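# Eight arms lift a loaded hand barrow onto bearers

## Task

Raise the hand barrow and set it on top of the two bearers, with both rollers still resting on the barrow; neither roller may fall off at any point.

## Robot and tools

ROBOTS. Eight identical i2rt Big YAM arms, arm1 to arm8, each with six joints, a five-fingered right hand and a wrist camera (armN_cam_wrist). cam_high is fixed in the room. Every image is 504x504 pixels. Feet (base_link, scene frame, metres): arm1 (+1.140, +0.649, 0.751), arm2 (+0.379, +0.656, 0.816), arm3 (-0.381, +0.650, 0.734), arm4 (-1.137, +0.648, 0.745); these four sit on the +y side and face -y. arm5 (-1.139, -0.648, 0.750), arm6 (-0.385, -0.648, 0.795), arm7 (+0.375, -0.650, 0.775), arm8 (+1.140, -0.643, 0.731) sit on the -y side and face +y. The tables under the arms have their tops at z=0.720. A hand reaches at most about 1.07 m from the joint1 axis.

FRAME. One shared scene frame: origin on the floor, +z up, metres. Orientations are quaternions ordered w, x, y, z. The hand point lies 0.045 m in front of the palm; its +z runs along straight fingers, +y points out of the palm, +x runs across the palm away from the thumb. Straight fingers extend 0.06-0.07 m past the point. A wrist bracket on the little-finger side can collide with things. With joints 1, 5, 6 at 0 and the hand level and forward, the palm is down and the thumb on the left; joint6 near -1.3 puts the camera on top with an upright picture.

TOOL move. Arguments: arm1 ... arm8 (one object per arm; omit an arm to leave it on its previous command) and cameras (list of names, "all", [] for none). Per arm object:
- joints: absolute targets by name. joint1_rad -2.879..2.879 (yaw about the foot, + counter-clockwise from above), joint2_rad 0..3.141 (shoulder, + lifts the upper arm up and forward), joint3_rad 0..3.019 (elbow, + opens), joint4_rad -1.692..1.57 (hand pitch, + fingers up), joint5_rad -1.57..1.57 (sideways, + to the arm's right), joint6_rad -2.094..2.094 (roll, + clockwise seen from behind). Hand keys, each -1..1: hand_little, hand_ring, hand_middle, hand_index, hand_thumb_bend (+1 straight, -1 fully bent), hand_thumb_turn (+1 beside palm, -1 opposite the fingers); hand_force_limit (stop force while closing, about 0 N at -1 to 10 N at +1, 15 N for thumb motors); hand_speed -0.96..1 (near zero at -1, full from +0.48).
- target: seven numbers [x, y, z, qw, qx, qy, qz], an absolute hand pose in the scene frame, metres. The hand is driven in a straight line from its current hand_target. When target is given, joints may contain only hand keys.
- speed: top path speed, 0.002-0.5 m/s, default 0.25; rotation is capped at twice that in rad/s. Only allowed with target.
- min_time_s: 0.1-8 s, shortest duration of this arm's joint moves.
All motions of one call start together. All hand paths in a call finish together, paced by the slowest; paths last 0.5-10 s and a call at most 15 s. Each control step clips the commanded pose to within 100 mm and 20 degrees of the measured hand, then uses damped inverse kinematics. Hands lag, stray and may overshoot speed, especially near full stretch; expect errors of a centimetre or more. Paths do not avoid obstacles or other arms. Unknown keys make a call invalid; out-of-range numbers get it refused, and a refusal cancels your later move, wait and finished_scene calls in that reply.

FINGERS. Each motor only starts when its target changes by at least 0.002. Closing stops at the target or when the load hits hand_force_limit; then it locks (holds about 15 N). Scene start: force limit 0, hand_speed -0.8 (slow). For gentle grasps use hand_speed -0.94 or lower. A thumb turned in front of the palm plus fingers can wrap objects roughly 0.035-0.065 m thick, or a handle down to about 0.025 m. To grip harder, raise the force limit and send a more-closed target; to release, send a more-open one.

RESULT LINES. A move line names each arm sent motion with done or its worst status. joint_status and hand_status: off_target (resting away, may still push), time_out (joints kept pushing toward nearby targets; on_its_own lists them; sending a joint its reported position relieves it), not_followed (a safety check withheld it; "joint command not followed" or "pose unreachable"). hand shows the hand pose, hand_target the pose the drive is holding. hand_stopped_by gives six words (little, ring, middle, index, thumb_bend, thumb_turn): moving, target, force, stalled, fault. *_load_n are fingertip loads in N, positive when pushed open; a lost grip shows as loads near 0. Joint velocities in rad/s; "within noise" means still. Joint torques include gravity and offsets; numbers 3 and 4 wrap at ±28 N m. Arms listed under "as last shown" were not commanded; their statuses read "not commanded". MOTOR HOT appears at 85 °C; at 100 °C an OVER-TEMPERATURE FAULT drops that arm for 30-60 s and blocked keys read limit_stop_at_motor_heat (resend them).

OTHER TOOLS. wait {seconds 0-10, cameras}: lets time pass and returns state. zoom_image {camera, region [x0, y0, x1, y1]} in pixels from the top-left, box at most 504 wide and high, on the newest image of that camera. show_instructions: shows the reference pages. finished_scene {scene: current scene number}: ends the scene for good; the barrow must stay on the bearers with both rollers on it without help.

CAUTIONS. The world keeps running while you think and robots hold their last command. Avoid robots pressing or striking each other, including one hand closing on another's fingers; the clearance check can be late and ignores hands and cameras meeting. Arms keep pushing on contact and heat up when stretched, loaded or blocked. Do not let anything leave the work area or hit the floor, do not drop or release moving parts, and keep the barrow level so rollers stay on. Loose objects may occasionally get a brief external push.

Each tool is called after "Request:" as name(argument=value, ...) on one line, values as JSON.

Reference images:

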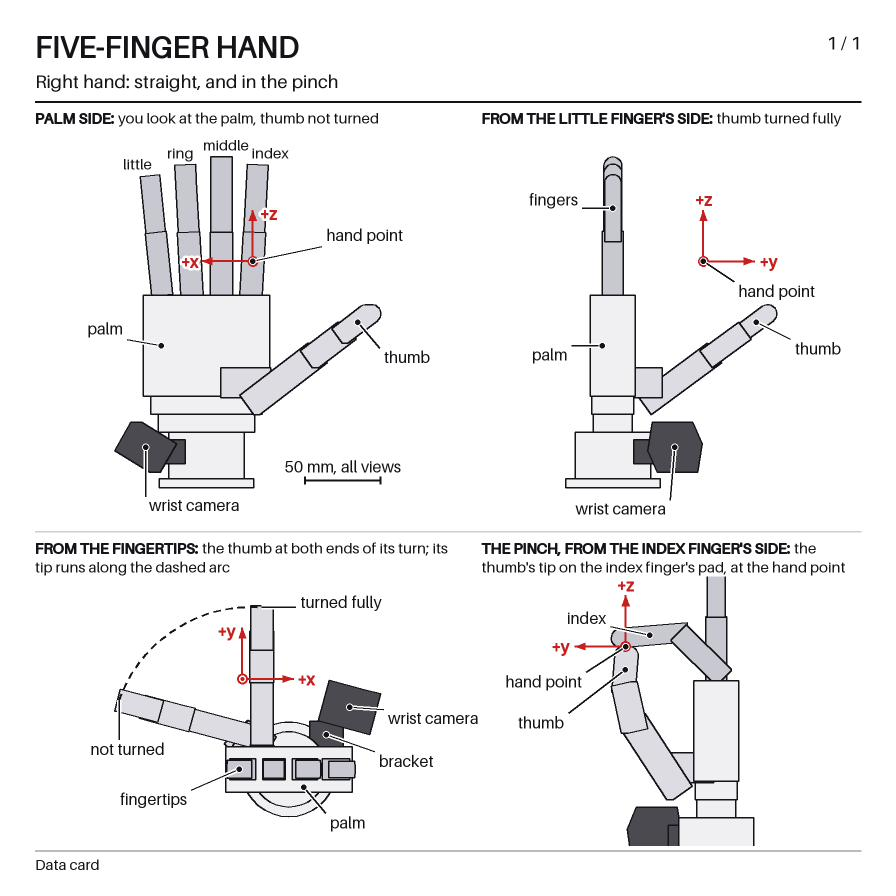

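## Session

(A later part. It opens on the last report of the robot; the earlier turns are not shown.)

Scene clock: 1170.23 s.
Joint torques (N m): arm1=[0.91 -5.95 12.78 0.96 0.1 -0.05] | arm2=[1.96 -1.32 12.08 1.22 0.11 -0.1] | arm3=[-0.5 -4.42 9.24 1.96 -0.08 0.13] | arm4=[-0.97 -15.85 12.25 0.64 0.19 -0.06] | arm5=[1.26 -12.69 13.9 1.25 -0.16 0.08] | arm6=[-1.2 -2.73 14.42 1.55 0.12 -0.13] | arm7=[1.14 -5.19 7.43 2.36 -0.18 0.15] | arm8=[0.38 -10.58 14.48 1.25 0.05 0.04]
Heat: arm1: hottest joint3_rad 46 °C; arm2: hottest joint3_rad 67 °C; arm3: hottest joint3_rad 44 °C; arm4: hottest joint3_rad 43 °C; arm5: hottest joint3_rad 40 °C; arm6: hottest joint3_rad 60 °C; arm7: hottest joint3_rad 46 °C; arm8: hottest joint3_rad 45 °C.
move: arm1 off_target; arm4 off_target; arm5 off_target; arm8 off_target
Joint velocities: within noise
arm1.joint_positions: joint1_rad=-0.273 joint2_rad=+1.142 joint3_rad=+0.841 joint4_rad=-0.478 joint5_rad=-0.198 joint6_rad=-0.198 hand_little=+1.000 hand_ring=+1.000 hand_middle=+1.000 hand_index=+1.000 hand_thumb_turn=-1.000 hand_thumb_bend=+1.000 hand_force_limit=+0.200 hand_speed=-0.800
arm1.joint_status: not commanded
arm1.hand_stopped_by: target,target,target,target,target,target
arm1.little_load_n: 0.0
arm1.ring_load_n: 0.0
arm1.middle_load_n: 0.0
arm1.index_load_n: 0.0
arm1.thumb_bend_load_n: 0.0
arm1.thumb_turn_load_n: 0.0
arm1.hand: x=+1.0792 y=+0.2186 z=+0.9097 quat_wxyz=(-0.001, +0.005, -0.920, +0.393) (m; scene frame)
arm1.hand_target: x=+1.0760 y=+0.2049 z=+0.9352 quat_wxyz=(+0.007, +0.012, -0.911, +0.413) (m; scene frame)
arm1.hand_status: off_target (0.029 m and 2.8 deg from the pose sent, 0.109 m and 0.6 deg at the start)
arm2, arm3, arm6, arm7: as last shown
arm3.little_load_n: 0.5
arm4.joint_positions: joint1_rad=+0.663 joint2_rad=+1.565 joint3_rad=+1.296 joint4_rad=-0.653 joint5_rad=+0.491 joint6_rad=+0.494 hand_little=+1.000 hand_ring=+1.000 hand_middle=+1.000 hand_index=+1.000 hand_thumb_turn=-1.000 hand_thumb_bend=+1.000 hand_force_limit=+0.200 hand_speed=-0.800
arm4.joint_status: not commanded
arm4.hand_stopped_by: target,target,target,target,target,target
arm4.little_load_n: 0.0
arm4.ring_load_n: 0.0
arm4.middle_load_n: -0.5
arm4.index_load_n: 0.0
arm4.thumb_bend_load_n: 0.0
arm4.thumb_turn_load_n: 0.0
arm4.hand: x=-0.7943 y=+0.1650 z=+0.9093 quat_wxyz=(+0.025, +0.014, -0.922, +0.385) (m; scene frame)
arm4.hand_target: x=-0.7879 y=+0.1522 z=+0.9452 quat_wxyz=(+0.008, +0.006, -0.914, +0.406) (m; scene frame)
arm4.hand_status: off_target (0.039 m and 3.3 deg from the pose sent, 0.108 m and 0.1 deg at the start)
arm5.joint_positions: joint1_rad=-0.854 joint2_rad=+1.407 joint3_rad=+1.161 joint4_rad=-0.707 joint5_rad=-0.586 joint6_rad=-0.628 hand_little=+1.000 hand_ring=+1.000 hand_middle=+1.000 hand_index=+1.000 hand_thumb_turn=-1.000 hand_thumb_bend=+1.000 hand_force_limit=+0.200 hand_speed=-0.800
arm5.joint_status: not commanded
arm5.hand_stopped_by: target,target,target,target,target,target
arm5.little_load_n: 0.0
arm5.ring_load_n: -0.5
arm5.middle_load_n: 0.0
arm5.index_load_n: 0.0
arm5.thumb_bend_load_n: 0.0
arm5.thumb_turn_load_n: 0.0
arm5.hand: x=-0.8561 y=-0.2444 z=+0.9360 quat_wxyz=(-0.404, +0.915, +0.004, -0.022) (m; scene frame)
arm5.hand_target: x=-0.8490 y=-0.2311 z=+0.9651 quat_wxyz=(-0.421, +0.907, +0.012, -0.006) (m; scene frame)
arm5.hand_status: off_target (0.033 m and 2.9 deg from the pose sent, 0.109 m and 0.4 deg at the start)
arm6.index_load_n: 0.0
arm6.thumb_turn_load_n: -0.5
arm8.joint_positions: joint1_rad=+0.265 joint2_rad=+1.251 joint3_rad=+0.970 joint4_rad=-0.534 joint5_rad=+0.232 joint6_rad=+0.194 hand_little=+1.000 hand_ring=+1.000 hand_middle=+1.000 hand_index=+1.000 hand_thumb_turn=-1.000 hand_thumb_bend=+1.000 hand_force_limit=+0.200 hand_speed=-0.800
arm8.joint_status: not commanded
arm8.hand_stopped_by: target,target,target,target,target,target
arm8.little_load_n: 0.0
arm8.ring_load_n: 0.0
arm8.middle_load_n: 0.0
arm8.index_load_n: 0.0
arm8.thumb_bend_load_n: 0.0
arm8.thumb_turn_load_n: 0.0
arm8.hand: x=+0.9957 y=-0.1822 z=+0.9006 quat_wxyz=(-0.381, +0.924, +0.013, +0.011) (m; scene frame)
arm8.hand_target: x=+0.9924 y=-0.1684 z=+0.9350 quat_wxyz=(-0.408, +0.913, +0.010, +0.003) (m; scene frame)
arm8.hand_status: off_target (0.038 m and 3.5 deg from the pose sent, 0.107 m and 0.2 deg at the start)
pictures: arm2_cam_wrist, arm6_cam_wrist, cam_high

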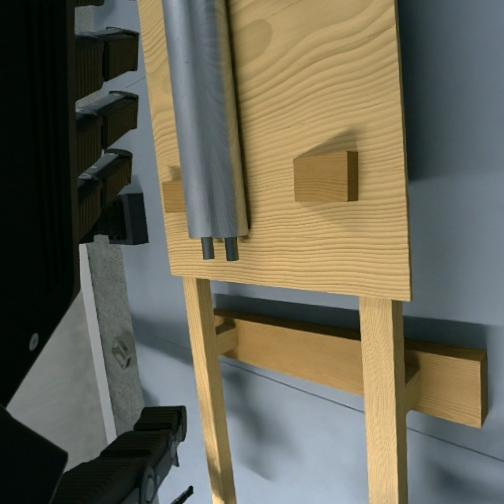

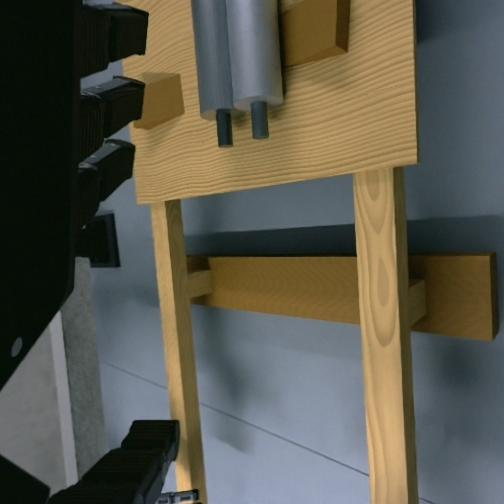

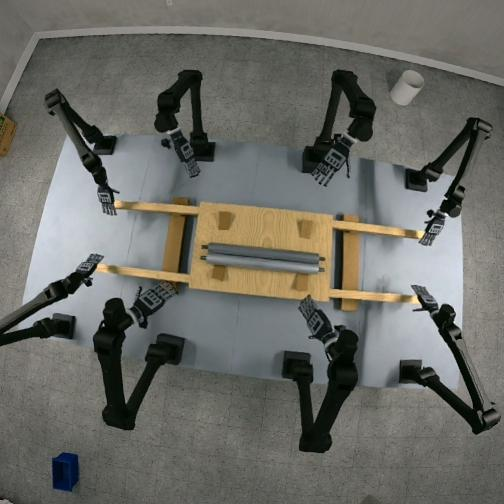

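Request:
move(arm1={"target": [1.0757, 0.204, 1.0, 0.007, 0.012, -0.911, 0.413], "speed": 0.1}, arm4={"target": [-0.787, 0.151, 1.01, 0.008, 0.006, -0.914, 0.406], "speed": 0.1}, arm5={"target": [-0.848, -0.230, 1.02, -0.42, 0.907, 0.012, -0.006], "speed": 0.1}, arm8={"target": [0.992, -0.167, 1.0, -0.408, 0.913, 0.010, 0.003], "speed": 0.1}, cameras=["cam_high", "arm1_cam_wrist", "arm4_cam_wrist", "arm5_cam_wrist", "arm8_cam_wrist"])

Scene clock: 1191.63 s.
Joint torques (N m): arm1=[0.15 -7.12 13.3 1.22 0.11 -0.08] | arm2=[2.14 -1.26 12.08 1.29 0.09 -0.11] | arm3=[-0.44 -4.72 9.32 2.02 -0.08 0.12] | arm4=[-0.62 -15.62 12.79 0.94 0.21 -0.04] | arm5=[1.38 -12.75 14.39 1.16 -0.16 0.1] | arm6=[-1.2 -2.73 14.42 1.57 0.12 -0.13] | arm7=[1.67 -5.13 7.36 2.24 -0.18 0.15] | arm8=[0.38 -10.34 15.02 1.26 0.06 0.04]
Heat: arm1: hottest joint3_rad 52 °C; arm2: hottest joint3_rad 67 °C; arm3: hottest joint3_rad 44 °C; arm4: hottest joint3_rad 50 °C; arm5: hottest joint3_rad 45 °C; arm6: hottest joint3_rad 60 °C; arm7: hottest joint3_rad 46 °C; arm8: hottest joint3_rad 49 °C.
move: arm1 off_target; arm4 off_target; arm5 off_target; arm8 off_target
Joint velocities: within noise
arm1.joint_positions: joint1_rad=-0.273 joint2_rad=+1.111 joint3_rad=+0.989 joint4_rad=-0.659 joint5_rad=-0.198 joint6_rad=-0.198 hand_little=+1.000 hand_ring=+1.000 hand_middle=+1.000 hand_index=+1.000 hand_thumb_turn=-1.000 hand_thumb_bend=+1.000 hand_force_limit=+0.200 hand_speed=-0.800
arm1.joint_status: not commanded
arm1.hand_stopped_by: target,target,target,target,target,target
arm1.little_load_n: 0.0
arm1.ring_load_n: 0.0
arm1.middle_load_n: 0.0
arm1.index_load_n: 0.0
arm1.thumb_bend_load_n: 0.0
arm1.thumb_turn_load_n: 0.0
arm1.hand: x=+1.0784 y=+0.2160 z=+0.9731 quat_wxyz=(-0.001, +0.005, -0.920, +0.392) (m; scene frame)
arm1.hand_target: x=+1.0760 y=+0.2050 z=+1.0001 quat_wxyz=(+0.007, +0.012, -0.911, +0.413) (m; scene frame)
arm1.hand_status: off_target (0.030 m and 2.9 deg from the pose sent, 0.092 m and 2.8 deg at the start)
arm2, arm3, arm6, arm7: as last shown
arm3.little_load_n: 0.0
arm4.joint_positions: joint1_rad=+0.663 joint2_rad=+1.540 joint3_rad=+1.440 joint4_rad=-0.820 joint5_rad=+0.490 joint6_rad=+0.494 hand_little=+1.000 hand_ring=+1.000 hand_middle=+1.000 hand_index=+1.000 hand_thumb_turn=-1.000 hand_thumb_bend=+1.000 hand_force_limit=+0.200 hand_speed=-0.800
arm4.joint_status: not commanded
arm4.hand_stopped_by: target,target,target,target,target,target
arm4.little_load_n: 0.0
arm4.ring_load_n: 0.0
arm4.middle_load_n: 0.0
arm4.index_load_n: 0.0
arm4.thumb_bend_load_n: 0.0
arm4.thumb_turn_load_n: 0.0
arm4.hand: x=-0.7916 y=+0.1630 z=+0.9743 quat_wxyz=(+0.024, +0.014, -0.922, +0.386) (m; scene frame)
arm4.hand_target: x=-0.7880 y=+0.1523 z=+1.0099 quat_wxyz=(+0.008, +0.006, -0.914, +0.406) (m; scene frame)
arm4.hand_status: off_target (0.038 m and 3.2 deg from the pose sent, 0.102 m and 3.4 deg at the start)
arm5.joint_positions: joint1_rad=-0.854 joint2_rad=+1.389 joint3_rad=+1.286 joint4_rad=-0.851 joint5_rad=-0.585 joint6_rad=-0.626 hand_little=+1.000 hand_ring=+1.000 hand_middle=+1.000 hand_index=+1.000 hand_thumb_turn=-1.000 hand_thumb_bend=+1.000 hand_force_limit=+0.200 hand_speed=-0.800
arm5.joint_status: not commanded
arm5.hand_stopped_by: target,target,target,target,target,target
arm5.little_load_n: 0.0
arm5.ring_load_n: 0.0
arm5.middle_load_n: 0.0
arm5.index_load_n: 0.0
arm5.thumb_bend_load_n: 0.0
arm5.thumb_turn_load_n: 0.0
arm5.hand: x=-0.8539 y=-0.2431 z=+0.9899 quat_wxyz=(-0.403, +0.915, +0.003, -0.022) (m; scene frame)
arm5.hand_target: x=-0.8491 y=-0.2312 z=+1.0199 quat_wxyz=(-0.421, +0.907, +0.012, -0.006) (m; scene frame)
arm5.hand_status: off_target (0.033 m and 3.0 deg from the pose sent, 0.086 m and 2.9 deg at the start)
arm6.middle_load_n: -0.5
arm8.joint_positions: joint1_rad=+0.265 joint2_rad=+1.227 joint3_rad=+1.121 joint4_rad=-0.709 joint5_rad=+0.232 joint6_rad=+0.194 hand_little=+1.000 hand_ring=+1.000 hand_middle=+1.000 hand_index=+1.000 hand_thumb_turn=-1.000 hand_thumb_bend=+1.000 hand_force_limit=+0.200 hand_speed=-0.800
arm8.joint_status: not commanded
arm8.hand_stopped_by: target,target,target,target,target,target
arm8.little_load_n: 0.0
arm8.ring_load_n: 0.0
arm8.middle_load_n: 0.0
arm8.index_load_n: 0.0
arm8.thumb_bend_load_n: 0.0
arm8.thumb_turn_load_n: 0.0
arm8.hand: x=+0.9947 y=-0.1787 z=+0.9649 quat_wxyz=(-0.381, +0.924, +0.013, +0.011) (m; scene frame)
arm8.hand_target: x=+0.9924 y=-0.1684 z=+1.0000 quat_wxyz=(-0.408, +0.913, +0.010, +0.003) (m; scene frame)
arm8.hand_status: off_target (0.037 m and 3.5 deg from the pose sent, 0.101 m and 3.5 deg at the start)
pictures: arm1_cam_wrist, arm4_cam_wrist, arm5_cam_wrist, arm8_cam_wrist, cam_high

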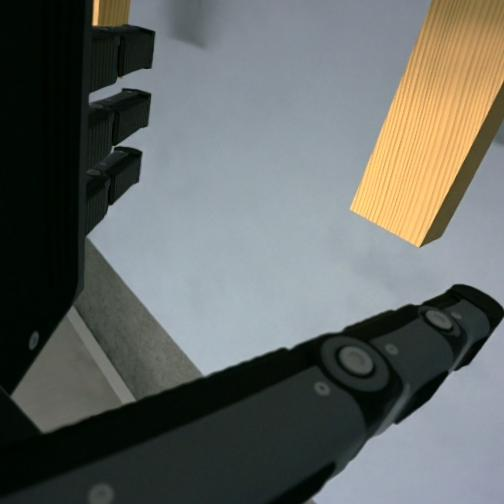

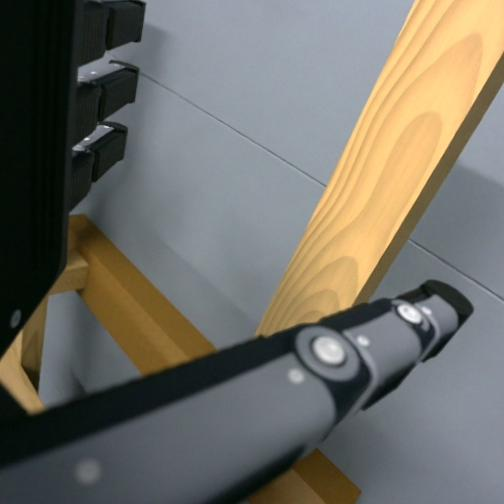

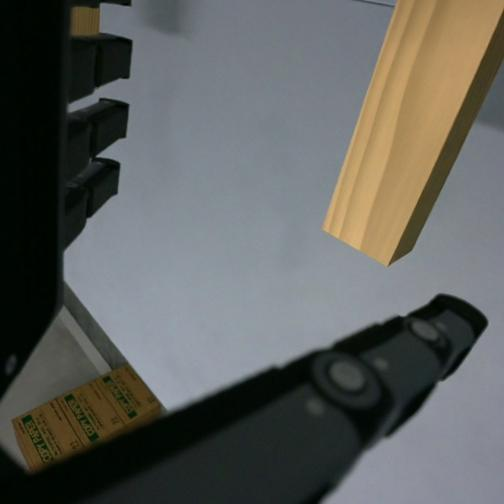

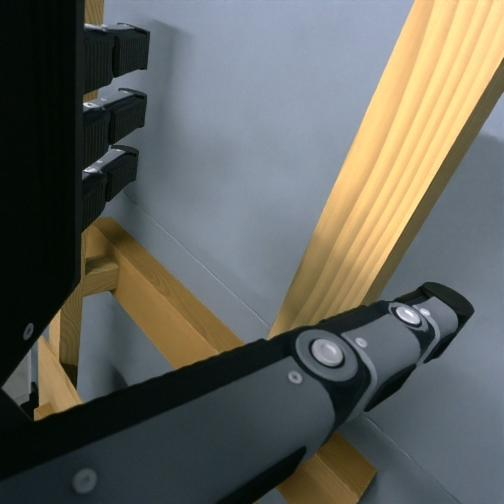

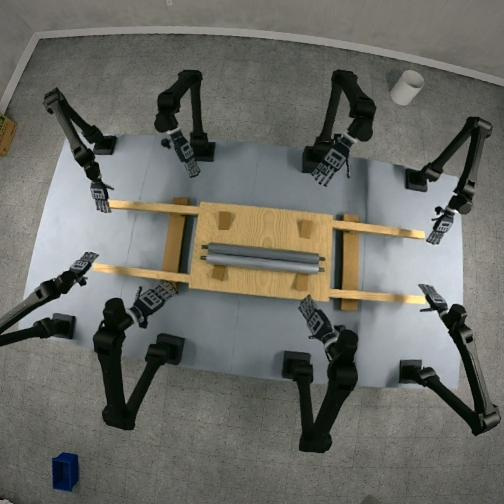

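All four hands are clear, and the barrow is on both bearers with both rollers on it.

Request:
finished_scene(scene=2)

The scene is finished: the task was done.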